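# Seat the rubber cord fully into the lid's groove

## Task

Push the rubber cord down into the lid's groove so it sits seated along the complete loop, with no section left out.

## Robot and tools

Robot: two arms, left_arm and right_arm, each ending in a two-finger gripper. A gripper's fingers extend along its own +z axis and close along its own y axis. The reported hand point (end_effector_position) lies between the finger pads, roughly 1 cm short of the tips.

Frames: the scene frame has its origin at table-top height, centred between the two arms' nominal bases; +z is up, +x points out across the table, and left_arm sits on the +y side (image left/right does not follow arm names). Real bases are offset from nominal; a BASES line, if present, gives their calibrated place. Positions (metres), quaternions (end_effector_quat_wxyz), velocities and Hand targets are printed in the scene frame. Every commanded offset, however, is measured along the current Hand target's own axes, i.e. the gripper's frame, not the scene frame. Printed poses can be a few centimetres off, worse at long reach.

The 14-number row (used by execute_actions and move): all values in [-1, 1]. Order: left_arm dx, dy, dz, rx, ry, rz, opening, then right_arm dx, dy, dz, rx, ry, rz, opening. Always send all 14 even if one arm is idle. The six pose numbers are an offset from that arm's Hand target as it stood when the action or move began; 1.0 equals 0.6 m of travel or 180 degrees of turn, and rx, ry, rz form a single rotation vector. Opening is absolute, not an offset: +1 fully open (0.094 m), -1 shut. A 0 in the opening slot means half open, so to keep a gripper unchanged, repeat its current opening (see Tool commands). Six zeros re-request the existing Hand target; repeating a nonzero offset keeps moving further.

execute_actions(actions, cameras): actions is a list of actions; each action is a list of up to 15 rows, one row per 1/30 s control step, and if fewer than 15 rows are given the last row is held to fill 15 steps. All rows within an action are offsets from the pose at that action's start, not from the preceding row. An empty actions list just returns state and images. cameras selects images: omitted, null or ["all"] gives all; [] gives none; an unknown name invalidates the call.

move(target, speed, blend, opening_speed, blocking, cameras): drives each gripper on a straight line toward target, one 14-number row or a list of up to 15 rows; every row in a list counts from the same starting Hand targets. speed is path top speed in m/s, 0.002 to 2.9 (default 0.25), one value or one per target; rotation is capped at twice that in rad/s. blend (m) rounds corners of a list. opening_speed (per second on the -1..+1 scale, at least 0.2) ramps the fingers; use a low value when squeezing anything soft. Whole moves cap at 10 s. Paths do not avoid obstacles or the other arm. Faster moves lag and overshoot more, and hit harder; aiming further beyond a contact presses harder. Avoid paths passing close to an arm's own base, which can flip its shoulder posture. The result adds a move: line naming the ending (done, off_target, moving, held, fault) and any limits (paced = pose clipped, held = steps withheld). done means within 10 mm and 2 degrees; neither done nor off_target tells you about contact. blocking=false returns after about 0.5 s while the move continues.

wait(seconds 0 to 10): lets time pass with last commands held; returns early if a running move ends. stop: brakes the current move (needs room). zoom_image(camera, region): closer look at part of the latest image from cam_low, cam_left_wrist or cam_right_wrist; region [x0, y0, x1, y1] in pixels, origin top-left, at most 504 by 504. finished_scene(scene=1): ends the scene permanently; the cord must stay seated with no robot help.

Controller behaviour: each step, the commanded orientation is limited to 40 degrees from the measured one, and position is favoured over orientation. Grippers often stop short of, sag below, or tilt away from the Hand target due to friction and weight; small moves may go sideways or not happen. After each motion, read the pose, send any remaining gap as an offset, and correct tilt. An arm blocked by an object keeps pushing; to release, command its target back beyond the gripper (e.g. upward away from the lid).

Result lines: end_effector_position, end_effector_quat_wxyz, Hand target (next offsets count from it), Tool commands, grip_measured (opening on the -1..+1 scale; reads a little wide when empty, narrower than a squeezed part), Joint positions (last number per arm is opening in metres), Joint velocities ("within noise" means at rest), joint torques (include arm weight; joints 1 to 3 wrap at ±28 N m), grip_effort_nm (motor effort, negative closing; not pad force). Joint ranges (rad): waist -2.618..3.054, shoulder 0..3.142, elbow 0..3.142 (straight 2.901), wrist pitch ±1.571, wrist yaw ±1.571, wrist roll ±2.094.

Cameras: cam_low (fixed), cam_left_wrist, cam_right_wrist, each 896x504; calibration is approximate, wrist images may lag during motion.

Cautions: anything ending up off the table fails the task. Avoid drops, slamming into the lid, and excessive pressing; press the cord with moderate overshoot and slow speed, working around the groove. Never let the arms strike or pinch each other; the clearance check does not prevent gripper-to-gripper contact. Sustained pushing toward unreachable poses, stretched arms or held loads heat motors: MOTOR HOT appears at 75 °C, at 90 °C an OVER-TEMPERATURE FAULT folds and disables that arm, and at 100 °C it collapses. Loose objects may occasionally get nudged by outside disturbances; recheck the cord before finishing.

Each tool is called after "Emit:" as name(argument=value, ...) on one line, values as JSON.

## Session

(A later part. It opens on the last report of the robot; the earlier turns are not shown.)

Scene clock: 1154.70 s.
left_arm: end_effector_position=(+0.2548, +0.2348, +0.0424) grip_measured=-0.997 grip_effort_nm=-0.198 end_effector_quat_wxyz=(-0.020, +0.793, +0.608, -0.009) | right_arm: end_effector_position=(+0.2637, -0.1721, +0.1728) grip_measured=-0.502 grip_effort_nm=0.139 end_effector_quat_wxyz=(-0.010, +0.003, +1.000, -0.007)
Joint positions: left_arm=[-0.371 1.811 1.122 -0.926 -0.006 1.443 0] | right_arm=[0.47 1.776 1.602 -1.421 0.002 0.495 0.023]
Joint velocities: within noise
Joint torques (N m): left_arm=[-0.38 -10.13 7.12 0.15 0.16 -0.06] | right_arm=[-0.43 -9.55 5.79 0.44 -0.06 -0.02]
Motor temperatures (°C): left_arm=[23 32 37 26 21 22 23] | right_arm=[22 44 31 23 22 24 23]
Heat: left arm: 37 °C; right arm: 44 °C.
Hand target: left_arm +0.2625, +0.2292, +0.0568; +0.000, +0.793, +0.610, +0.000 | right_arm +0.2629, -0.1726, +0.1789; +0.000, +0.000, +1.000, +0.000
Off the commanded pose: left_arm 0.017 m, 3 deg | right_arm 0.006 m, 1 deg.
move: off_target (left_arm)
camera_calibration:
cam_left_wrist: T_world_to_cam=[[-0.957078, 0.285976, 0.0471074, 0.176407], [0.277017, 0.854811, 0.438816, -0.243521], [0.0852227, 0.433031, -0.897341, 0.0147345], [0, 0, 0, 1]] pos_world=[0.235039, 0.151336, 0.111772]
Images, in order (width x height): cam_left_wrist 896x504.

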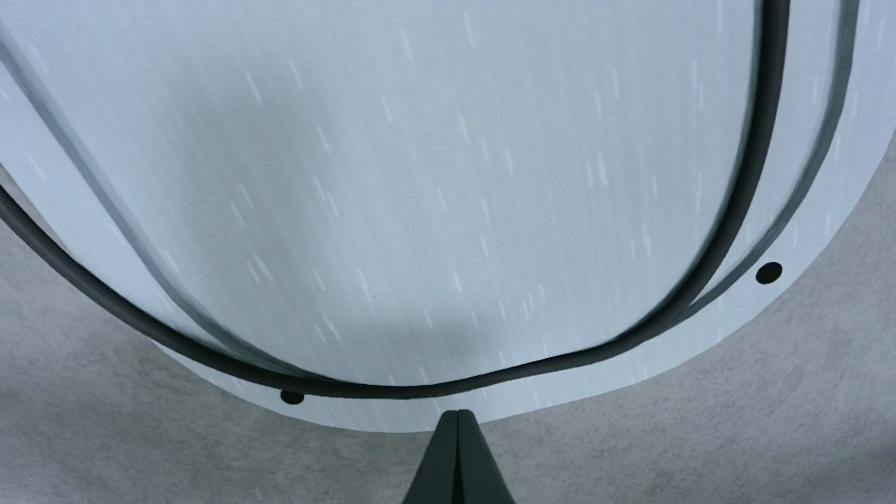

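Emit:
move(target=[[0.034,0.034,-0.01,0,0,0.067,-1,0,0,0,0,0,0,-0.5],[0.016,0.026,0.03,0,0,0.067,-1,0,0,0,0,0,0,-0.5],[0.009,0.0231,0.088,0,0,0.067,-1,0,0,0,0,0,0,-0.5]], speed=[0.12,0.08,0.06], cameras=["cam_left_wrist"])

Emit:
move(target=[[-0.01,0,-0.088,0,0,0.0,-1,0,0,0,0,0,0,-0.5]], speed=[0.2], cameras=["cam_left_wrist"])

Scene clock: 1163.43 s.
left_arm: end_effector_position=(+0.2762, +0.2341, +0.0229) grip_measured=-0.997 grip_effort_nm=-0.203 end_effector_quat_wxyz=(-0.004, +0.853, +0.522, +0.000) | right_arm: end_effector_position=(+0.2637, -0.1721, +0.1728) grip_measured=-0.502 grip_effort_nm=0.139 end_effector_quat_wxyz=(-0.010, +0.003, +1.000, -0.007)
Joint positions: left_arm=[-0.347 1.883 1.131 -0.825 -0.006 1.677 0] | right_arm=[0.47 1.776 1.602 -1.421 0.002 0.495 0.023]
Joint velocities: within noise
Joint torques (N m): left_arm=[-0.34 -4.59 2.15 1.14 0.1 -0.09] | right_arm=[-0.53 -9.59 5.87 0.42 -0.03 0.01]
Motor temperatures (°C): left_arm=[23 32 38 26 21 22 23] | right_arm=[22 44 31 23 22 24 23]
Heat: left arm: 38 °C; right arm: 44 °C.
Hand target: left_arm +0.2773, +0.2309, +0.0040; +0.000, +0.852, +0.523, +0.000 | right_arm +0.2629, -0.1726, +0.1789; +0.000, +0.000, +1.000, +0.000
Off the commanded pose: left_arm 0.019 m, 0 deg | right_arm 0.006 m, 1 deg.
move: off_target (left_arm)
camera_calibration:
cam_left_wrist: T_world_to_cam=[[-0.877021, 0.480322, 0.0111578, 0.131142], [0.436872, 0.787592, 0.434559, -0.26854], [0.199941, 0.385992, -0.900574, -0.0249029], [0, 0, 0, 1]] pos_world=[0.237312, 0.158122, 0.0928066]
Images, in order (width x height): cam_left_wrist 896x504.

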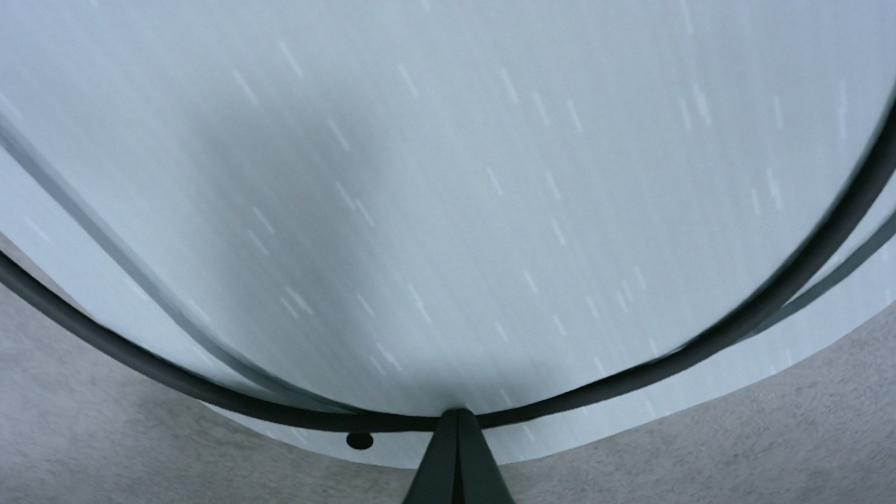

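Scene clock: 1164.60 s.
left_arm: end_effector_position=(+0.2668, +0.2313, +0.0414) grip_measured=-0.997 grip_effort_nm=-0.203 end_effector_quat_wxyz=(-0.020, +0.853, +0.522, -0.011) | right_arm: end_effector_position=(+0.2637, -0.1721, +0.1728) grip_measured=-0.502 grip_effort_nm=0.139 end_effector_quat_wxyz=(-0.010, +0.003, +1.000, -0.007)
Joint positions: left_arm=[-0.367 1.857 1.177 -0.937 -0.007 1.657 0] | right_arm=[0.47 1.776 1.602 -1.421 0.002 0.495 0.023]
Joint velocities: within noise
Joint torques (N m): left_arm=[-0.02 -10.77 7.1 0.14 0.14 -0.04] | right_arm=[-0.44 -9.62 5.82 0.44 -0.07 0]
Motor temperatures (°C): left_arm=[23 32 38 26 21 22 23] | right_arm=[22 44 31 23 22 24 23]
Heat: left arm: 38 °C; right arm: 44 °C.
Hand target: left_arm +0.2745, +0.2255, +0.0567; +0.000, +0.852, +0.523, +0.000 | right_arm +0.2629, -0.1726, +0.1789; +0.000, +0.000, +1.000, +0.000
Off the commanded pose: left_arm 0.018 m, 3 deg | right_arm 0.006 m, 1 deg.
move: off_target (left_arm)
camera_calibration:
cam_left_wrist: T_world_to_cam=[[-0.875932, 0.479852, 0.0498479, 0.122305], [0.452176, 0.780583, 0.431541, -0.272603], [0.168165, 0.400541, -0.900715, -0.000173933], [0, 0, 0, 1]] pos_world=[0.230424, 0.15417, 0.111386]
Images, in order (width x height): cam_left_wrist 896x504.

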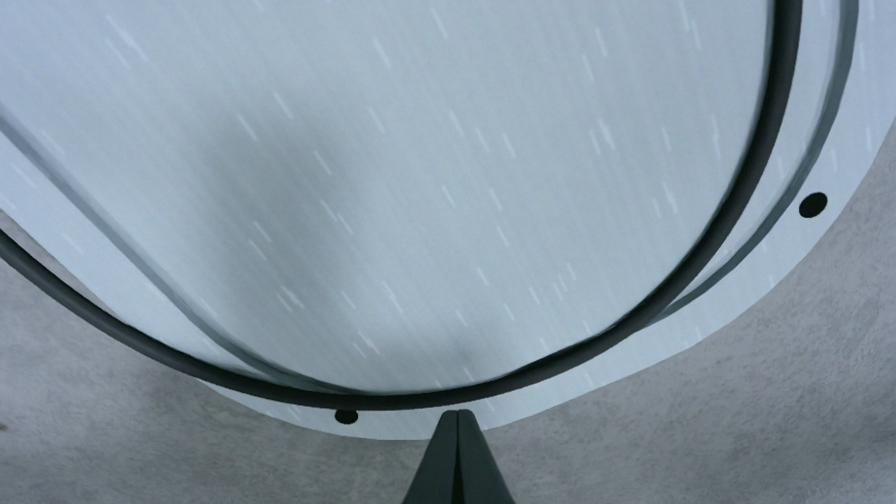

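Emit:
move(target=[[-0.0785,0.1232,-0.01,0,0,-0.15,-0.5,0,0,0,0,0,0,-0.5]], speed=[0.2], cameras=["cam_left_wrist"])

Scene clock: 1172.10 s.
left_arm: end_effector_position=(+0.3151, +0.1548, +0.0610) grip_measured=-0.502 grip_effort_nm=0.076 end_effector_quat_wxyz=(-0.003, +0.709, +0.706, +0.003) | right_arm: end_effector_position=(+0.2637, -0.1721, +0.1728) grip_measured=-0.502 grip_effort_nm=0.144 end_effector_quat_wxyz=(-0.010, +0.003, +1.000, -0.007)
Joint positions: left_arm=[-0.503 2.069 1.564 -1.07 -0.007 1.053 0.023] | right_arm=[0.47 1.776 1.602 -1.421 0.002 0.495 0.023]
Joint velocities: within noise
Joint torques (N m): left_arm=[-0.36 -8.43 7.9 0.24 0.15 -0.04] | right_arm=[-0.51 -9.62 5.78 0.43 -0.04 -0.01]
Motor temperatures (°C): left_arm=[23 33 38 26 21 22 23] | right_arm=[22 44 31 23 22 24 23]
Heat: left arm: 38 °C; right arm: 44 °C.
Hand target: left_arm +0.3191, +0.1501, +0.0627; +0.000, +0.707, +0.708, +0.000 | right_arm +0.2629, -0.1726, +0.1789; +0.000, +0.000, +1.000, +0.000
Off the commanded pose: left_arm 0.006 m, 1 deg | right_arm 0.006 m, 1 deg.
move: done
camera_calibration:
cam_left_wrist: T_world_to_cam=[[-0.999459, 0.0326168, 0.00432917, 0.31133], [0.0312197, 0.898545, 0.437769, -0.129211], [0.0103886, 0.437667, -0.899077, 0.0838495], [0, 0, 0, 1]] pos_world=[0.314324, 0.0692491, 0.130604]
Images, in order (width x height): cam_left_wrist 896x504.

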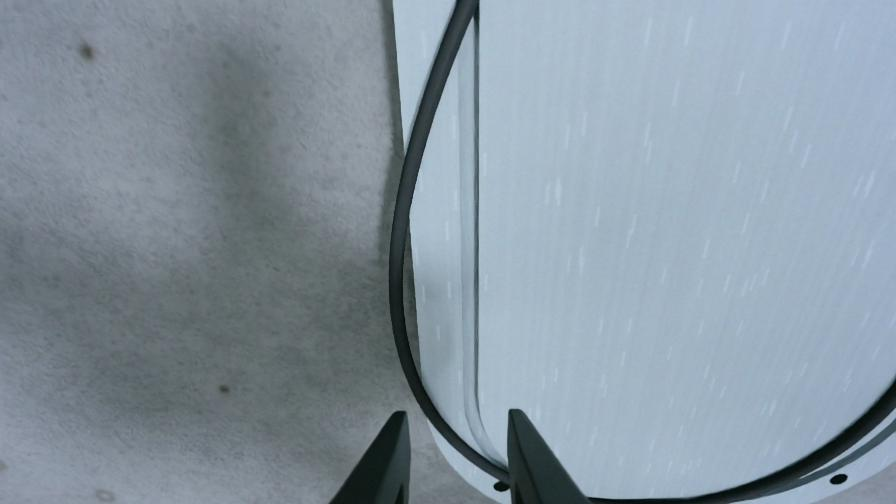

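Emit:
move(target=[[0,0.034,0.02,0,0,0,-0.5,0,0,0,0,0,0,-0.5],[0,0.0215,0.075,0,0,0,-0.5,0,0,0,0,0,0,-0.5],[0,0.0215,0.075,0,0,0,-0.95,0,0,0,0,0,0,-0.5]], speed=[0.15,0.08,0.08], cameras=["cam_left_wrist"])

Scene clock: 1178.70 s.
left_arm: end_effector_position=(+0.3347, +0.1521, +0.0261) grip_measured=-0.942 grip_effort_nm=-0.432 end_effector_quat_wxyz=(+0.004, +0.704, +0.711, +0.004) | right_arm: end_effector_position=(+0.2637, -0.1721, +0.1728) grip_measured=-0.502 grip_effort_nm=0.139 end_effector_quat_wxyz=(-0.010, +0.003, +1.000, -0.007)
Joint positions: left_arm=[-0.485 2.167 1.572 -0.967 -0.006 1.057 0.003] | right_arm=[0.47 1.776 1.602 -1.421 0.002 0.495 0.023]
Joint velocities: within noise
Joint torques (N m): left_arm=[-0.29 -9.33 4.3 0.62 0.14 0.09] | right_arm=[-0.44 -9.62 5.82 0.43 -0.05 0]
Motor temperatures (°C): left_arm=[23 33 39 26 21 22 23] | right_arm=[22 44 31 23 22 24 23]
Heat: left arm: 39 °C; right arm: 44 °C.
Hand target: left_arm +0.3321, +0.1501, +0.0177; +0.000, +0.707, +0.708, +0.000 | right_arm +0.2629, -0.1726, +0.1789; +0.000, +0.000, +1.000, +0.000
Off the commanded pose: left_arm 0.009 m, 1 deg | right_arm 0.006 m, 1 deg.
move: done
camera_calibration:
cam_left_wrist: T_world_to_cam=[[-0.99981, 0.0181599, -0.00704833, 0.333715], [0.0133411, 0.901996, 0.431539, -0.106443], [0.0141943, 0.431363, -0.902067, 0.0532523], [0, 0, 0, 1]] pos_world=[0.334316, 0.0669797, 0.0963236]
Images, in order (width x height): cam_left_wrist 896x504.

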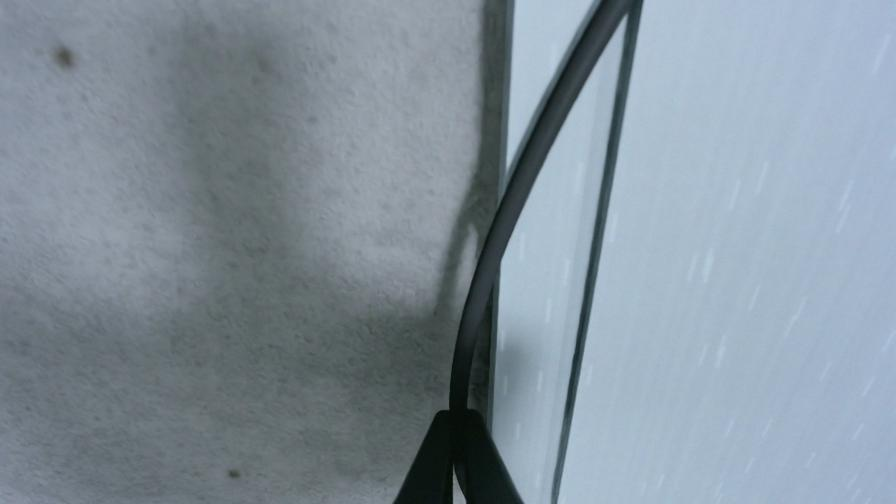

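Emit:
move(target=[[0,0,-0.03,0,0,0,-0.95,0,0,0,0,0,0,-0.5],[0,-0.062,-0.03,0,0,0,-0.95,0,0,0,0,0,0,-0.5],[0,-0.056,0.0,0,0,0,-0.95,0,0,0,0,0,0,-0.5]], speed=[0.15,0.08,0.08], cameras=["cam_left_wrist"])

Scene clock: 1184.07 s.
left_arm: end_effector_position=(+0.2980, +0.1538, +0.0246) grip_measured=-0.942 grip_effort_nm=-0.427 end_effector_quat_wxyz=(-0.013, +0.709, +0.705, +0.004) | right_arm: end_effector_position=(+0.2637, -0.1721, +0.1728) grip_measured=-0.502 grip_effort_nm=0.139 end_effector_quat_wxyz=(-0.010, +0.003, +1.000, -0.007)
Joint positions: left_arm=[-0.531 2.081 1.429 -0.942 -0.013 1.025 0.003] | right_arm=[0.47 1.776 1.602 -1.421 0.002 0.495 0.023]
Joint velocities: within noise
Joint torques (N m): left_arm=[-0.09 -9.76 2.52 0.86 0.24 -0.08] | right_arm=[-0.42 -9.52 5.78 0.43 -0.04 0]
Motor temperatures (°C): left_arm=[23 34 38 26 21 22 23] | right_arm=[22 44 31 23 22 24 23]
Heat: left arm: 38 °C; right arm: 44 °C.
Hand target: left_arm +0.2985, +0.1500, +0.0177; +0.000, +0.707, +0.708, +0.000 | right_arm +0.2629, -0.1726, +0.1789; +0.000, +0.000, +1.000, +0.000
Off the commanded pose: left_arm 0.008 m, 2 deg | right_arm 0.006 m, 1 deg.
move: done
camera_calibration:
cam_left_wrist: T_world_to_cam=[[-0.999309, 0.0325949, 0.0178616, 0.294009], [0.0371472, 0.891972, 0.450561, -0.112902], [-0.00124606, 0.450913, -0.892567, 0.0530489], [0, 0, 0, 1]] pos_world=[0.298066, 0.0672019, 0.0929675]
Images, in order (width x height): cam_left_wrist 896x504.

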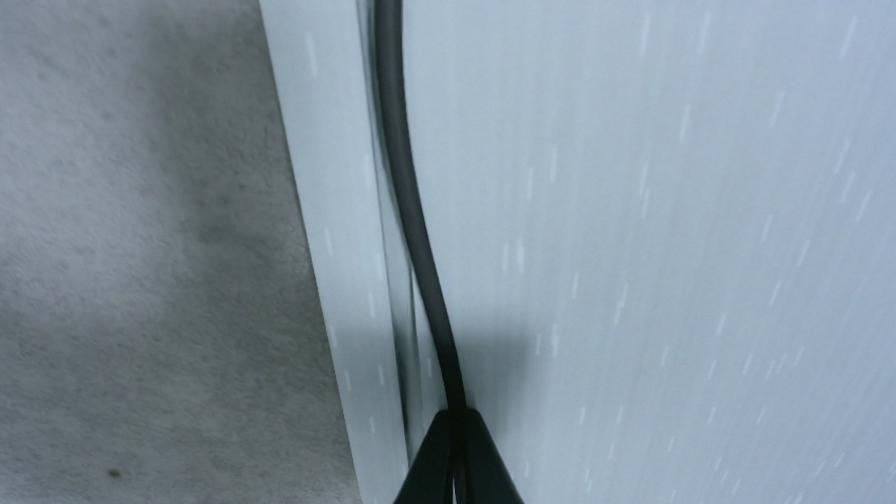

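Emit:
move(target=[[0,0.006,0,0,0,0,-0.95,0,0,0,0,0,0,-0.5],[0,0.006,0,0,0,0,-0.6,0,0,0,0,0,0,-0.5],[0,0.006,-0.1,0,0,0,-0.6,0,0,0,0,0,0,-0.5],[-0.03,-0.05,-0.35,0,0,0,-0.6,0,0,0,0,0,0,-0.5]], speed=[0.15,0.08,0.1,0.3], cameras=["cam_left_wrist"])

Scene clock: 1190.70 s.
left_arm: end_effector_position=(+0.2701, +0.1323, +0.2143) grip_measured=-0.602 grip_effort_nm=0.076 end_effector_quat_wxyz=(+0.026, +0.709, +0.704, +0.008) | right_arm: end_effector_position=(+0.2637, -0.1721, +0.1728) grip_measured=-0.502 grip_effort_nm=0.134 end_effector_quat_wxyz=(-0.010, +0.003, +1.000, -0.007)
Joint positions: left_arm=[-0.619 1.909 1.949 -1.557 -0.008 0.94 0.019] | right_arm=[0.47 1.776 1.602 -1.421 0.002 0.495 0.023]
Joint velocities: within noise
Joint torques (N m): left_arm=[0.05 -10.8 6.86 0.38 0.13 -0.1] | right_arm=[-0.39 -9.66 5.75 0.44 -0.06 -0.02]
Motor temperatures (°C): left_arm=[23 35 38 26 21 22 23] | right_arm=[22 44 31 23 22 24 23]
Heat: left arm: 38 °C; right arm: 44 °C.
Hand target: left_arm +0.2685, +0.1319, +0.2278; +0.000, +0.706, +0.708, +0.000 | right_arm +0.2629, -0.1726, +0.1789; +0.000, +0.000, +1.000, +0.000
Off the commanded pose: left_arm 0.013 m, 3 deg | right_arm 0.006 m, 1 deg.
joint sent to its limit (left arm) — joint 4 (wrist pitch), lower limit. The joint targets are off in orientation, not in position.
move: off_target (left_arm)
camera_calibration:
cam_left_wrist: T_world_to_cam=[[-0.998401, 0.0349483, -0.0444251, 0.276257], [0.0137821, 0.912743, 0.408301, -0.165585], [0.0548181, 0.407036, -0.911766, 0.226821], [0, 0, 0, 1]] pos_world=[0.265664, 0.0491572, 0.286689]
Images, in order (width x height): cam_left_wrist 896x504.

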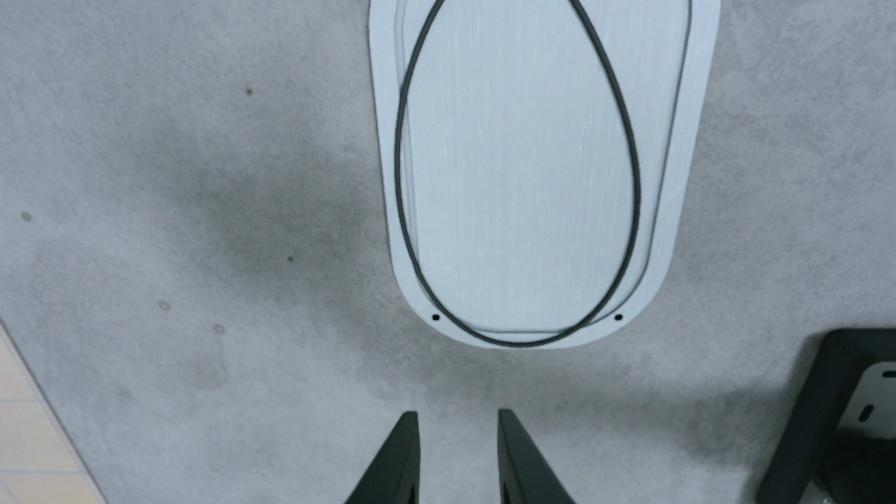

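Emit:
move(target=[[0,0,0,0,0,0,-0.6,0.04,0.05,-0.06,0,0,-0.5,-0.5]], speed=[0.4], cameras=["cam_right_wrist"])

Scene clock: 1200.57 s.
left_arm: end_effector_position=(+0.2696, +0.1326, +0.2143) grip_measured=-0.602 grip_effort_nm=0.076 end_effector_quat_wxyz=(+0.025, +0.709, +0.705, +0.008) | right_arm: end_effector_position=(+0.2405, -0.1442, +0.2022) grip_measured=-0.502 grip_effort_nm=0.134 end_effector_quat_wxyz=(+0.015, +0.700, -0.714, -0.002)
Joint positions: left_arm=[-0.619 1.909 1.949 -1.56 -0.008 0.939 0.019] | right_arm=[0.584 1.776 1.719 -1.545 0.002 -0.95 0.023]
Joint velocities: within noise
Joint torques (N m): left_arm=[-0.01 -10.97 6.95 0.38 0.13 -0.02] | right_arm=[0.18 -9.37 7.97 0.21 -0.11 0]
Motor temperatures (°C): left_arm=[23 37 38 26 21 22 23] | right_arm=[22 45 31 23 22 24 23]
Heat: left arm: 38 °C; right arm: 45 °C.
Hand target: left_arm +0.2685, +0.1319, +0.2277; +0.000, +0.707, +0.708, +0.000 | right_arm +0.2389, -0.1426, +0.2149; +0.000, +0.707, -0.707, +0.000
Off the commanded pose: left_arm 0.014 m, 3 deg | right_arm 0.013 m, 2 deg.
joint sent to its limit (left arm) — joint 4 (wrist pitch), lower limit. The joint targets are off in orientation, not in position.
joint sent to its limit (right arm) — joint 4 (wrist pitch), lower limit. The joint targets still meet the commanded pose.
move: off_target (left_arm, right_arm)
camera_calibration:
cam_right_wrist: T_world_to_cam=[[0.999063, -0.0208785, -0.0379008, -0.230981], [-0.00160383, -0.893158, 0.449739, -0.174743], [-0.0432413, -0.449257, -0.892355, 0.225217], [0, 0, 0, 1]] pos_world=[0.240223, -0.0597159, 0.270808]
Images, in order (width x height): cam_right_wrist 896x504.

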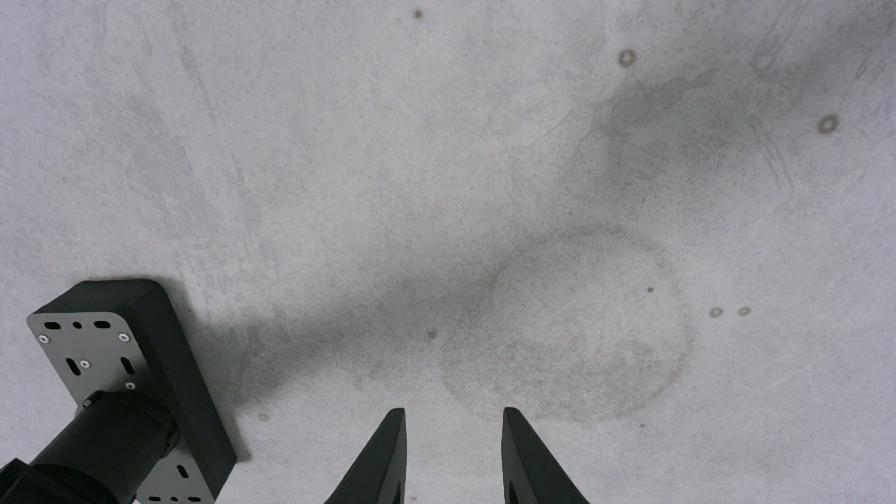

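Emit:
move(target=[[0.15,0,0,0,0,0,-0.6,0,0,0,0,0,0,-0.5],[0.15,0,0,0,0,0,-0.6,-0.2,0,0,0,0,0,-0.5]], speed=[0.3], cameras=["cam_right_wrist","cam_left_wrist"])

speed must be one number or one for each of the 2 targets, got a list of 1; nothing of the call was run

Emit:
move(target=[[0.15,0,0,0,0,0,-0.6,0,0,0,0,0,0,-0.5],[0.15,0,0,0,0,0,-0.6,-0.2,0,0,0,0,0,-0.5]], speed=0.3, cameras=["cam_right_wrist","cam_left_wrist"])

Scene clock: 1208.60 s.
left_arm: end_effector_position=(+0.2746, +0.2217, +0.2221) grip_measured=-0.602 grip_effort_nm=0.081 end_effector_quat_wxyz=(+0.017, +0.700, +0.714, +0.009) | right_arm: end_effector_position=(+0.2371, -0.0239, +0.2116) grip_measured=-0.502 grip_effort_nm=0.134 end_effector_quat_wxyz=(-0.040, +0.710, -0.703, -0.002)
Joint positions: left_arm=[-0.384 1.762 1.793 -1.564 -0.005 1.149 0.019] | right_arm=[0.844 2.009 2.067 -1.55 0.002 -0.719 0.023]
Joint velocities: within noise
Joint torques (N m): left_arm=[-0.29 -9.96 4.46 0.42 0.11 0.14] | right_arm=[-0.55 -8.46 8.05 0.52 -0.1 0.11]
Motor temperatures (°C): left_arm=[23 38 38 26 21 22 23] | right_arm=[22 44 31 23 22 24 23]
Heat: left arm: 38 °C; right arm: 44 °C.
Hand target: left_arm +0.2683, +0.2219, +0.2279; +0.000, +0.707, +0.708, +0.001 | right_arm +0.2391, -0.0226, +0.2148; +0.000, +0.707, -0.707, +0.000
Off the commanded pose: left_arm 0.009 m, 2 deg | right_arm 0.004 m, 5 deg.
joint sent to its limit (left arm) — joint 4 (wrist pitch), lower limit. The joint targets are off in orientation, not in position.
joint sent to its limit (right arm) — joint 4 (wrist pitch), lower limit. The joint targets are off in orientation, not in position.
move: off_target (right_arm)
camera_calibration:
cam_left_wrist: T_world_to_cam=[[-0.999423, 0.00917515, -0.0326918, 0.281318], [-0.00544598, 0.907021, 0.42105, -0.246724], [0.0335154, 0.420985, -0.906448, 0.198774], [0, 0, 0, 1]] pos_world=[0.27315, 0.137522, 0.293258]
cam_right_wrist: T_world_to_cam=[[0.999185, 0.0077209, 0.0396323, -0.240453], [-0.00786157, -0.925563, 0.378513, -0.0558133], [0.0396047, -0.378515, -0.924747, 0.276324], [0, 0, 0, 1]] pos_world=[0.228874, 0.0547906, 0.286185]
Images, in order (width x height): cam_left_wrist 896x504, cam_right_wrist 896x504.

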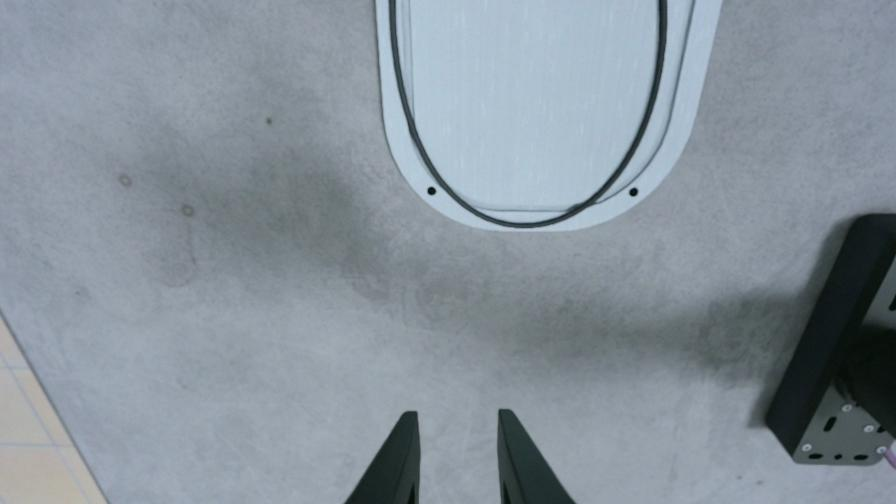

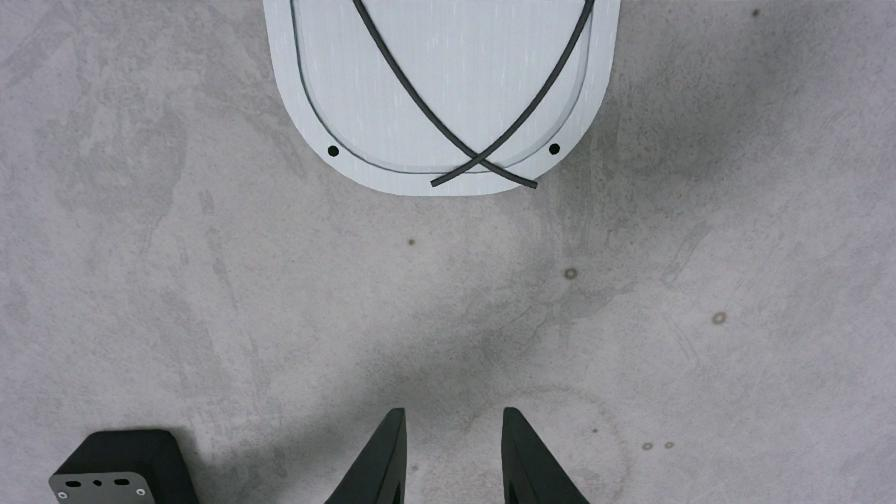

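Emit:
move(target=[[0,0,0,0,0,0,-0.6,-0.104,0.04,0.25,0,0,-0.205,-0.5]], speed=0.3, cameras=["cam_right_wrist"])

Scene clock: 1222.73 s.
left_arm: end_effector_position=(+0.2746, +0.2217, +0.2221) grip_measured=-0.602 grip_effort_nm=0.081 end_effector_quat_wxyz=(+0.017, +0.700, +0.713, +0.009) | right_arm: end_effector_position=(+0.2200, +0.0102, +0.1163) grip_measured=-0.502 grip_effort_nm=0.139 end_effector_quat_wxyz=(+0.002, +0.828, -0.561, +0.001)
Joint positions: left_arm=[-0.384 1.762 1.793 -1.564 -0.005 1.149 0.019] | right_arm=[0.93 2.119 1.853 -1.309 0.002 -1.002 0.023]
Joint velocities: within noise
Joint torques (N m): left_arm=[-0.42 -10.03 4.66 0.43 0.13 0.21] | right_arm=[-0.61 -10.85 6.67 0.35 -0.1 0.08]
Motor temperatures (°C): left_arm=[23 38 36 26 21 22 23] | right_arm=[22 42 32 23 22 24 23]
Heat: left arm: 38 °C; right arm: 42 °C.
Hand target: left_arm +0.2683, +0.2219, +0.2277; +0.004, +0.706, +0.708, +0.002 | right_arm +0.2211, +0.0098, +0.1207; -0.002, +0.826, -0.564, +0.001 (not the last commanded pose)
Off the commanded pose: left_arm 0.009 m, 2 deg | right_arm 0.060 m, 15 deg.
joint sent to its limit (left arm) — joint 4 (wrist pitch), lower limit.
move: held (right_arm; a check stopped the path); limits=held
pose unreachable (right arm): on one or more control steps of this call, first in action 0 (counted from 0), this arm could not follow its commanded pose, so it was not sent that pose on those steps. It may still have moved: this result reports where it is.
cause: moving toward the commanded pose would bring a part of the arm too close to another arm (this arm's wrist (the part past joint 4) and the left arm's wrist camera, at the place that arm is still heading or pushing toward).
camera_calibration:
cam_right_wrist: T_world_to_cam=[[0.929376, 0.368783, -0.0161119, -0.201646], [0.338498, -0.834017, 0.4357, -0.0720721], [0.147241, -0.410383, -0.899948, 0.175586], [0, 0, 0, 1]] pos_world=[0.185947, 0.0863116, 0.186171]
Images, in order (width x height): cam_right_wrist 896x504.

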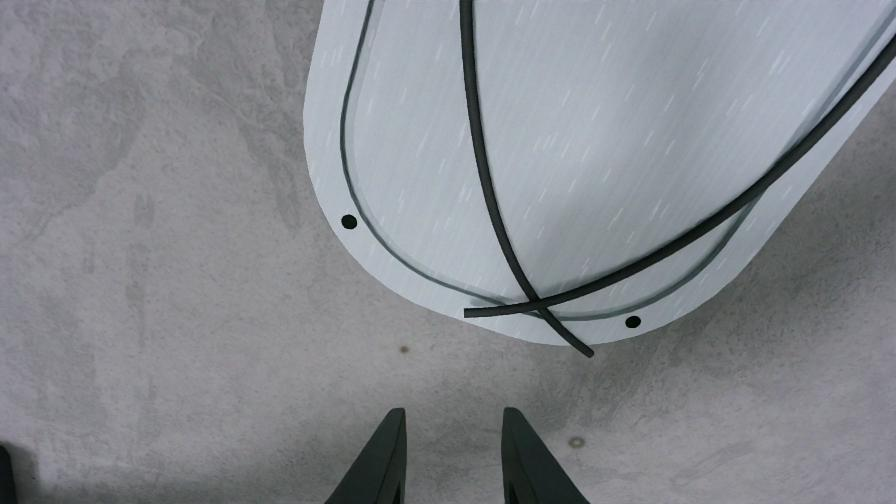

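Emit:
move(target=[[0.16,-0.08,-0.03,0,0,-0.5,-0.6,0,0,0,0,0,0,-0.5]], speed=0.5, cameras=[])

Emit:
move(target=[[0,0,0,0,0,0,-0.6,-0.035,-0.012,0.12,0,0,-0.1,-0.5]], speed=0.3, cameras=["cam_right_wrist"])

Scene clock: 1236.57 s.
left_arm: end_effector_position=(+0.2256, +0.3170, +0.2428) grip_measured=-0.602 grip_effort_nm=0.071 end_effector_quat_wxyz=(+0.054, +0.007, +0.999, -0.004) | right_arm: end_effector_position=(+0.2200, +0.0102, +0.1163) grip_measured=-0.502 grip_effort_nm=0.134 end_effector_quat_wxyz=(+0.002, +0.828, -0.561, +0.001)
Joint positions: left_arm=[-0.107 1.44 1.541 -1.564 -0.005 -0.112 0.019] | right_arm=[0.93 2.119 1.853 -1.309 0.002 -1.002 0.023]
Joint velocities: within noise
Joint torques (N m): left_arm=[0.4 -6.61 4.6 0.57 0.1 -0.11] | right_arm=[-0.59 -10.88 6.74 0.35 -0.08 0.11]
Motor temperatures (°C): left_arm=[23 38 36 26 21 22 23] | right_arm=[22 44 32 23 22 24 23]
Heat: left arm: 38 °C; right arm: 44 °C.
Hand target: left_arm +0.2199, +0.3178, +0.2450; +0.004, -0.001, +1.000, -0.001 | right_arm +0.2211, +0.0098, +0.1207; -0.002, +0.826, -0.564, +0.001
Off the commanded pose: left_arm 0.006 m, 6 deg | right_arm 0.005 m, 1 deg.
joint sent to its limit (left arm) — joint 4 (wrist pitch), lower limit. The joint targets are off in orientation, not in position.
move: off_target (left_arm)
No camera images: "cameras" was empty.

Scene clock: 1237.93 s.
left_arm: end_effector_position=(+0.2256, +0.3170, +0.2428) grip_measured=-0.602 grip_effort_nm=0.076 end_effector_quat_wxyz=(+0.054, +0.006, +0.999, -0.004) | right_arm: end_effector_position=(+0.2222, +0.0300, +0.0527) grip_measured=-0.502 grip_effort_nm=0.139 end_effector_quat_wxyz=(-0.002, +0.900, -0.436, +0.002)
Joint positions: left_arm=[-0.107 1.44 1.541 -1.564 -0.005 -0.113 0.019] | right_arm=[0.953 2.217 1.755 -1.103 0.002 -1.267 0.023]
Joint velocities: within noise
Joint torques (N m): left_arm=[0.18 -6.58 4.33 0.55 0.13 -0.12] | right_arm=[0.17 -10.1 5.91 0.49 -0.1 -0.07]
Motor temperatures (°C): left_arm=[23 38 36 26 21 22 23] | right_arm=[22 44 32 23 22 24 23]
Heat: left arm: 38 °C; right arm: 44 °C.
Hand target: left_arm +0.2199, +0.3178, +0.2450; +0.004, -0.001, +1.000, -0.001 | right_arm +0.2204, +0.0322, +0.0488; -0.002, +0.904, -0.427, +0.002
Off the commanded pose: left_arm 0.006 m, 6 deg | right_arm 0.005 m, 1 deg.
joint sent to its limit (left arm) — joint 4 (wrist pitch), lower limit. The joint targets are off in orientation, not in position.
move: off_target (left_arm)
camera_calibration:
cam_right_wrist: T_world_to_cam=[[0.786378, 0.617685, -0.00867074, -0.188048], [0.559785, -0.706589, 0.432867, -0.0814532], [0.261248, -0.345251, -0.901416, 0.0988753], [0, 0, 0, 1]] pos_world=[0.167642, 0.0927373, 0.122756]
Images, in order (width x height): cam_right_wrist 896x504.

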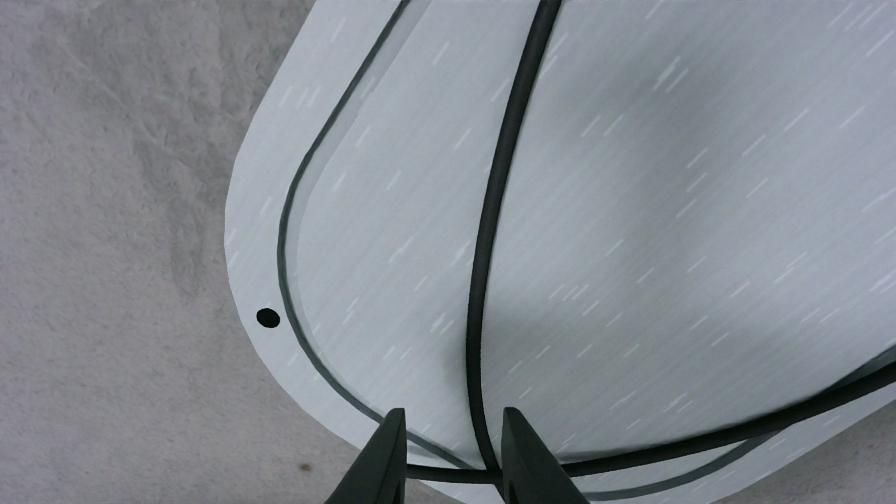

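Emit:
move(target=[[0,0,0,0,0,0,-0.6,0,-0.007,0.052,0,0,0,-0.5],[0,0,0,0,0,0,-0.6,0,-0.007,0.052,0,0,0,-0.95]], speed=0.08, cameras=["cam_right_wrist"])

Scene clock: 1243.40 s.
left_arm: end_effector_position=(+0.2256, +0.3170, +0.2428) grip_measured=-0.602 grip_effort_nm=0.081 end_effector_quat_wxyz=(+0.054, +0.006, +0.999, -0.004) | right_arm: end_effector_position=(+0.2252, +0.0341, +0.0265) grip_measured=-0.949 grip_effort_nm=-0.857 end_effector_quat_wxyz=(-0.006, +0.901, -0.435, +0.002)
Joint positions: left_arm=[-0.107 1.44 1.541 -1.564 -0.005 -0.113 0.019] | right_arm=[0.953 2.258 1.716 -1.016 0.003 -1.271 0.002]
Joint velocities: left_arm=[within noise] | right_arm=[0.002 -0.032 -0.017 0.037 -0.095 0.022 -0.004]
Joint torques (N m): left_arm=[0.36 -6.58 4.36 0.61 0.09 -0.04] | right_arm=[-0.13 -9.37 5.64 0.61 -0.1 -0.06]
Motor temperatures (°C): left_arm=[23 36 36 26 21 22 23] | right_arm=[22 44 32 23 22 24 23]
Heat: left arm: 36 °C; right arm: 44 °C.
Hand target: left_arm +0.2199, +0.3178, +0.2450; +0.004, -0.001, +1.000, -0.001 | right_arm +0.2239, +0.0350, +0.0177; -0.002, +0.904, -0.427, +0.002
Off the commanded pose: left_arm 0.006 m, 6 deg | right_arm 0.009 m, 1 deg.
joint sent to its limit (left arm) — joint 4 (wrist pitch), lower limit. The joint targets are off in orientation, not in position.
move: off_target (left_arm)
camera_calibration:
cam_right_wrist: T_world_to_cam=[[0.78404, 0.620709, -0.00121108, -0.192975], [0.560361, -0.70697, 0.431497, -0.0689323], [0.266978, -0.33899, -0.902113, 0.0745229], [0, 0, 0, 1]] pos_world=[0.170031, 0.0963109, 0.0967385]
Images, in order (width x height): cam_right_wrist 896x504.

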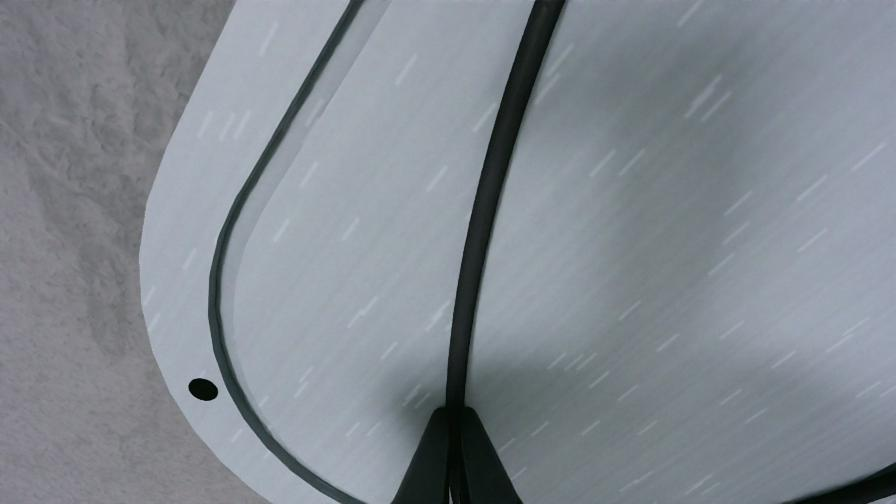

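Emit:
move(target=[[0,0,0,0,0,0,-0.6,0,0,-0.025,0,0,0,-0.95],[0,0,0,0,0,0,-0.6,0,0.1,-0.02,0,0,-0.033,-0.95],[0,0,0,0,0,0,-0.6,0,0.092,0.0,0,0,-0.033,-0.95]], speed=0.08, cameras=["cam_right_wrist"])

Scene clock: 1251.00 s.
left_arm: end_effector_position=(+0.2256, +0.3170, +0.2428) grip_measured=-0.602 grip_effort_nm=0.076 end_effector_quat_wxyz=(+0.054, +0.006, +0.999, -0.004) | right_arm: end_effector_position=(+0.1841, -0.0010, +0.0252) grip_measured=-0.946 grip_effort_nm=-0.818 end_effector_quat_wxyz=(-0.002, +0.921, -0.389, +0.004)
Joint positions: left_arm=[-0.107 1.44 1.541 -1.564 -0.005 -0.113 0.019] | right_arm=[0.992 2.078 1.416 -0.905 0.008 -1.331 0.003]
Joint velocities: within noise
Joint torques (N m): left_arm=[0.47 -6.68 4.49 0.57 0.08 -0.03] | right_arm=[0.12 -8.55 4.37 0.7 -0.13 -0.06]
Motor temperatures (°C): left_arm=[23 35 35 26 21 22 23] | right_arm=[22 44 32 23 22 24 23]
Heat: left arm: 35 °C; right arm: 44 °C.
Hand target: left_arm +0.2199, +0.3178, +0.2450; +0.004, -0.001, +1.000, -0.001 | right_arm +0.1811, +0.0000, +0.0174; -0.002, +0.925, -0.380, +0.002
Off the commanded pose: left_arm 0.006 m, 6 deg | right_arm 0.008 m, 1 deg.
joint sent to its limit (left arm) — joint 4 (wrist pitch), lower limit. The joint targets are off in orientation, not in position.
move: off_target (left_arm)
camera_calibration:
cam_right_wrist: T_world_to_cam=[[0.71824, 0.695751, -0.00787775, -0.126634], [0.627987, -0.643328, 0.437905, -0.0827088], [0.299605, -0.319468, -0.898987, 0.066327], [0, 0, 0, 1]] pos_world=[0.123022, 0.0560864, 0.0948481]
Images, in order (width x height): cam_right_wrist 896x504.

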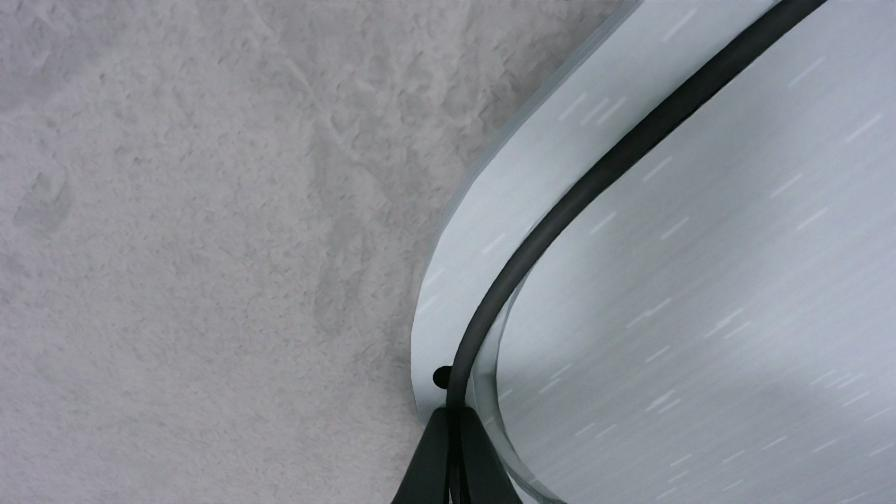

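Emit:
move(target=[[0,0,0,0,0,0,-0.6,0,-0.012,-0.03,0,0,0,-0.95],[0,0,0,0,0,0,-0.6,0,-0.012,0,0,0,0,-0.95],[0,0,0,0,0,0,-0.6,0,-0.012,0,0,0,0,-0.6],[0,0,0,0,0,0,-0.6,0,-0.012,-0.08,0,0,0,-0.6],[0,0,0,0,0,0,-0.6,0.2,-0.05,-0.34,0,0,0.2,-0.6]], speed=[0.1,0.08,0.08,0.1,0.4], cameras=["cam_right_wrist"])

Scene clock: 1258.90 s.
left_arm: end_effector_position=(+0.2256, +0.3170, +0.2428) grip_measured=-0.602 grip_effort_nm=0.076 end_effector_quat_wxyz=(+0.054, +0.006, +0.999, -0.004) | right_arm: end_effector_position=(+0.2879, -0.0627, +0.2096) grip_measured=-0.603 grip_effort_nm=0.144 end_effector_quat_wxyz=(-0.043, +0.765, -0.643, +0.010)
Joint positions: left_arm=[-0.107 1.44 1.541 -1.564 -0.005 -0.113 0.019] | right_arm=[0.686 2.037 2.1 -1.545 0.005 -1.04 0.019]
Joint velocities: within noise
Joint torques (N m): left_arm=[0.25 -6.5 4.46 0.57 0.12 -0.07] | right_arm=[-0.5 -11.14 7.61 0.46 -0.13 0.1]
Motor temperatures (°C): left_arm=[23 34 35 26 21 22 23] | right_arm=[22 44 32 23 22 24 23]
Heat: left arm: 35 °C; right arm: 44 °C.
Hand target: left_arm +0.2199, +0.3178, +0.2450; +0.004, -0.001, +1.000, -0.001 | right_arm +0.2866, -0.0636, +0.2217; -0.003, +0.762, -0.647, +0.001
Off the commanded pose: left_arm 0.006 m, 6 deg | right_arm 0.012 m, 5 deg.
joint sent to its limit (left arm) — joint 4 (wrist pitch), lower limit. The joint targets are off in orientation, not in position.
joint sent to its limit (right arm) — joint 4 (wrist pitch), lower limit. The joint targets are off in orientation, not in position.
move: off_target (left_arm, right_arm)
camera_calibration:
cam_right_wrist: T_world_to_cam=[[0.983525, 0.168672, 0.0650296, -0.281478], [0.129945, -0.909737, 0.394326, -0.132596], [0.125672, -0.379379, -0.916667, 0.231286], [0, 0, 0, 1]] pos_world=[0.265004, 0.014595, 0.282603]
Images, in order (width x height): cam_right_wrist 896x504.

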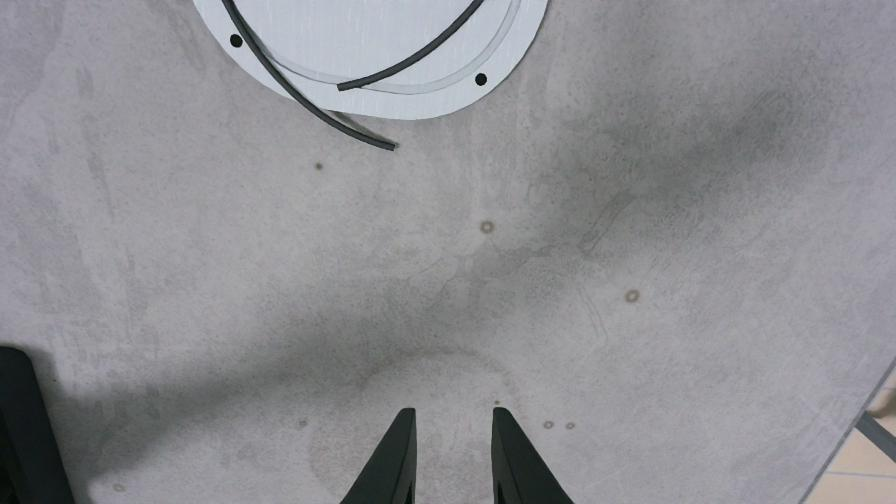

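Emit:
move(target=[[-0.14,-0.12,0.1,0,0,0.5,-1,0,0,0,0,0,0,-0.6]], speed=0.5, cameras=["cam_left_wrist"])

Scene clock: 1265.63 s.
left_arm: end_effector_position=(+0.2966, +0.2492, +0.1824) grip_measured=-0.996 grip_effort_nm=-0.208 end_effector_quat_wxyz=(-0.006, +0.701, +0.713, -0.003) | right_arm: end_effector_position=(+0.2875, -0.0630, +0.2096) grip_measured=-0.603 grip_effort_nm=0.144 end_effector_quat_wxyz=(-0.043, +0.764, -0.643, +0.010)
Joint positions: left_arm=[-0.281 1.827 1.714 -1.471 -0.001 1.254 0] | right_arm=[0.686 2.037 2.1 -1.547 0.005 -1.039 0.019]
Joint velocities: within noise
Joint torques (N m): left_arm=[-0.21 -6.94 7.88 0.4 0.13 0.18] | right_arm=[-0.47 -11.08 7.62 0.48 -0.15 0.12]
Motor temperatures (°C): left_arm=[23 33 36 26 21 22 23] | right_arm=[22 43 32 23 22 24 23]
Heat: left arm: 36 °C; right arm: 43 °C.
Hand target: left_arm +0.3046, +0.2458, +0.1859; +0.004, +0.707, +0.708, +0.002 | right_arm +0.2866, -0.0636, +0.2217; -0.003, +0.762, -0.647, +0.001
Off the commanded pose: left_arm 0.009 m, 2 deg | right_arm 0.012 m, 5 deg.
joint sent to its limit (right arm) — joint 4 (wrist pitch), lower limit. The joint targets are off in orientation, not in position.
move: off_target (right_arm)
camera_calibration:
cam_left_wrist: T_world_to_cam=[[-0.999786, 0.0112689, 0.0173585, 0.292218], [0.0176931, 0.900519, 0.434457, -0.262466], [-0.0107358, 0.434671, -0.900525, 0.15918], [0, 0, 0, 1]] pos_world=[0.298508, 0.163872, 0.252303]
Images, in order (width x height): cam_left_wrist 896x504.

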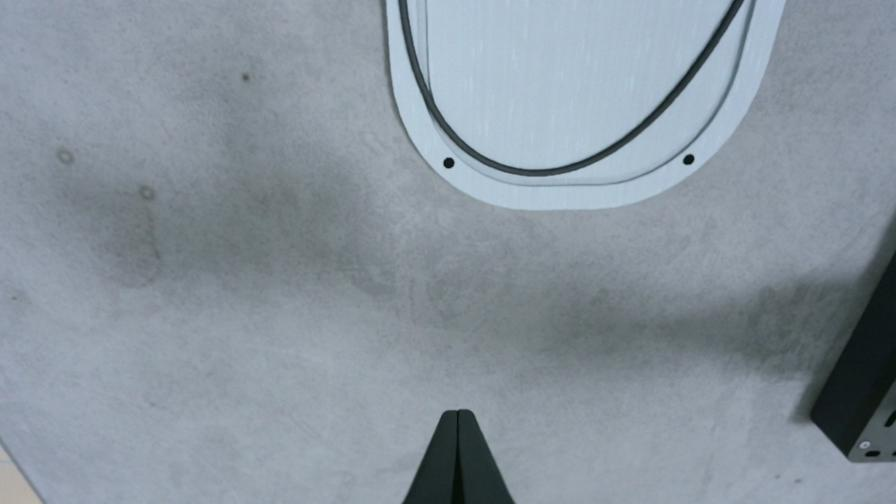

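Emit:
move(target=[[-0.0613,-0.196,0.2315,0,0,0.239,-0.5,0,0,0,0,0,0,-0.6]], speed=0.4, cameras=["cam_left_wrist"])

Scene clock: 1276.07 s.
left_arm: end_effector_position=(+0.1870, +0.2088, +0.0431) grip_measured=-0.502 grip_effort_nm=0.071 end_effector_quat_wxyz=(-0.008, +0.914, +0.405, -0.005) | right_arm: end_effector_position=(+0.2875, -0.0630, +0.2096) grip_measured=-0.603 grip_effort_nm=0.144 end_effector_quat_wxyz=(-0.043, +0.764, -0.643, +0.010)
Joint positions: left_arm=[-0.567 1.616 0.898 -0.872 -0.001 1.721 0.023] | right_arm=[0.686 2.037 2.1 -1.547 0.005 -1.039 0.019]
Joint velocities: within noise
Joint torques (N m): left_arm=[0.1 -8.17 3.89 0.52 0.06 0.16] | right_arm=[-0.49 -11.02 7.68 0.48 -0.13 0.13]
Motor temperatures (°C): left_arm=[23 33 36 26 21 22 23] | right_arm=[22 43 32 23 22 24 23]
Heat: left arm: 36 °C; right arm: 43 °C.
Hand target: left_arm +0.1883, +0.2085, +0.0461; +0.003, +0.917, +0.399, +0.003 | right_arm +0.2866, -0.0636, +0.2217; -0.003, +0.762, -0.647, +0.001
Off the commanded pose: left_arm 0.003 m, 2 deg | right_arm 0.012 m, 5 deg.
joint sent to its limit (right arm) — joint 4 (wrist pitch), lower limit. The joint targets are off in orientation, not in position.
move: off_target (right_arm)
camera_calibration:
cam_left_wrist: T_world_to_cam=[[-0.721639, 0.691891, 0.0229045, -0.00876213], [0.632473, 0.645492, 0.428156, -0.225077], [0.281453, 0.323461, -0.903414, 0.0187552], [0, 0, 0, 1]] pos_world=[0.130753, 0.145281, 0.113513]
Images, in order (width x height): cam_left_wrist 896x504.

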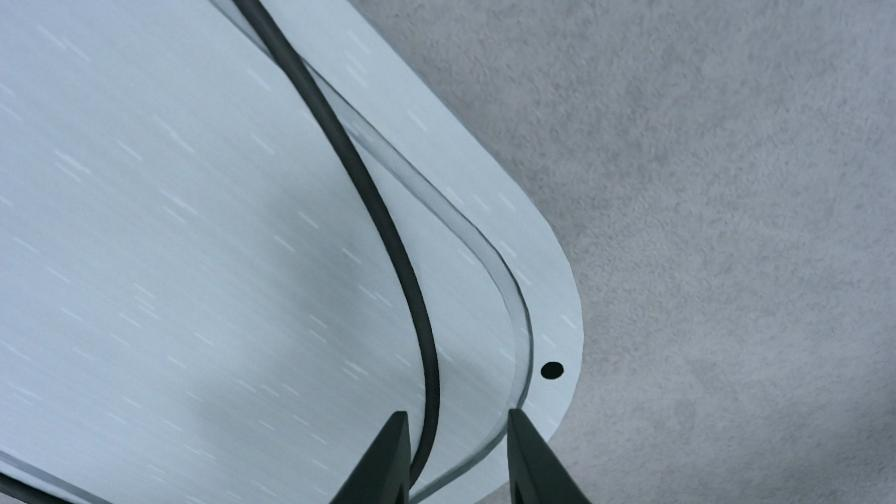

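Emit:
move(target=[[0,0.0,0.051,0,0,0,-0.5,0,0,0,0,0,0,-0.6],[0,0.0,0.051,0,0,0,-0.96,0,0,0,0,0,0,-0.6],[0,0.0,0.026,0,0,0,-0.96,0,0,0,0,0,0,-0.6],[0,-0.042,0.026,0,0,0,-0.96,0,0,0,0,0,0,-0.6],[0,-0.036,0.055,0,0,0,-0.96,0,0,0,0,0,0,-0.6]], speed=0.08, cameras=["cam_left_wrist"])

Scene clock: 1282.83 s.
left_arm: end_effector_position=(+0.1703, +0.2233, +0.0220) grip_measured=-0.959 grip_effort_nm=-0.657 end_effector_quat_wxyz=(+0.000, +0.915, +0.404, +0.001) | right_arm: end_effector_position=(+0.2875, -0.0630, +0.2096) grip_measured=-0.603 grip_effort_nm=0.139 end_effector_quat_wxyz=(-0.043, +0.764, -0.643, +0.010)
Joint positions: left_arm=[-0.554 1.561 0.746 -0.755 -0.001 1.737 0.002] | right_arm=[0.686 2.037 2.1 -1.547 0.005 -1.039 0.019]
Joint velocities: left_arm=[0.002 0.007 -0.002 -0.007 -0.037 -0.051 -0.006] | right_arm=[within noise]
Joint torques (N m): left_arm=[0.28 -2.81 2.99 0.88 0.1 0.19] | right_arm=[-0.5 -11.11 7.69 0.48 -0.13 0.13]
Motor temperatures (°C): left_arm=[23 33 36 26 21 22 23] | right_arm=[22 43 32 23 22 24 23]
Heat: left arm: 36 °C; right arm: 43 °C.
Hand target: left_arm +0.1727, +0.2231, +0.0129; +0.003, +0.917, +0.399, +0.003 | right_arm +0.2866, -0.0636, +0.2217; -0.003, +0.762, -0.647, +0.001
Off the commanded pose: left_arm 0.009 m, 1 deg | right_arm 0.012 m, 5 deg.
joint sent to its limit (right arm) — joint 4 (wrist pitch), lower limit. The joint targets are off in orientation, not in position.
move: off_target (right_arm)
camera_calibration:
cam_left_wrist: T_world_to_cam=[[-0.719226, 0.694767, 0.00346091, -0.0310713], [0.627849, 0.647803, 0.431459, -0.214659], [0.297522, 0.312489, -0.902126, -0.000561354], [0, 0, 0, 1]] pos_world=[0.112593, 0.16082, 0.0922178]
Images, in order (width x height): cam_left_wrist 896x504.

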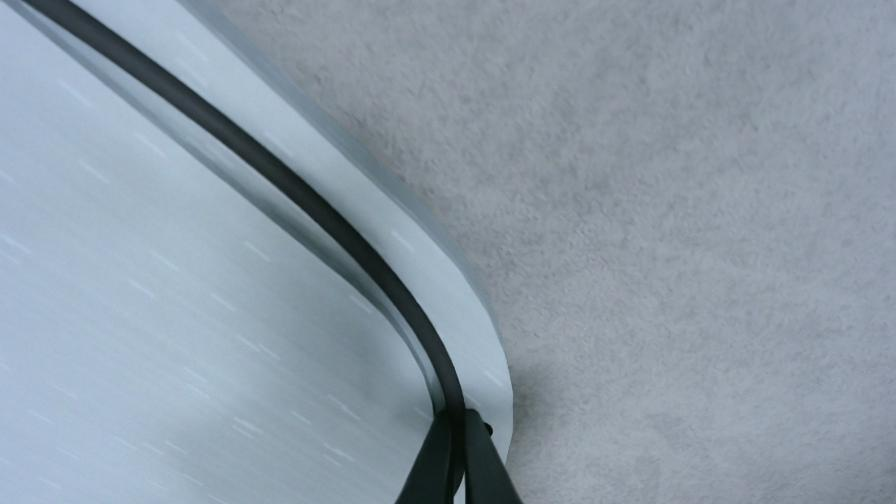

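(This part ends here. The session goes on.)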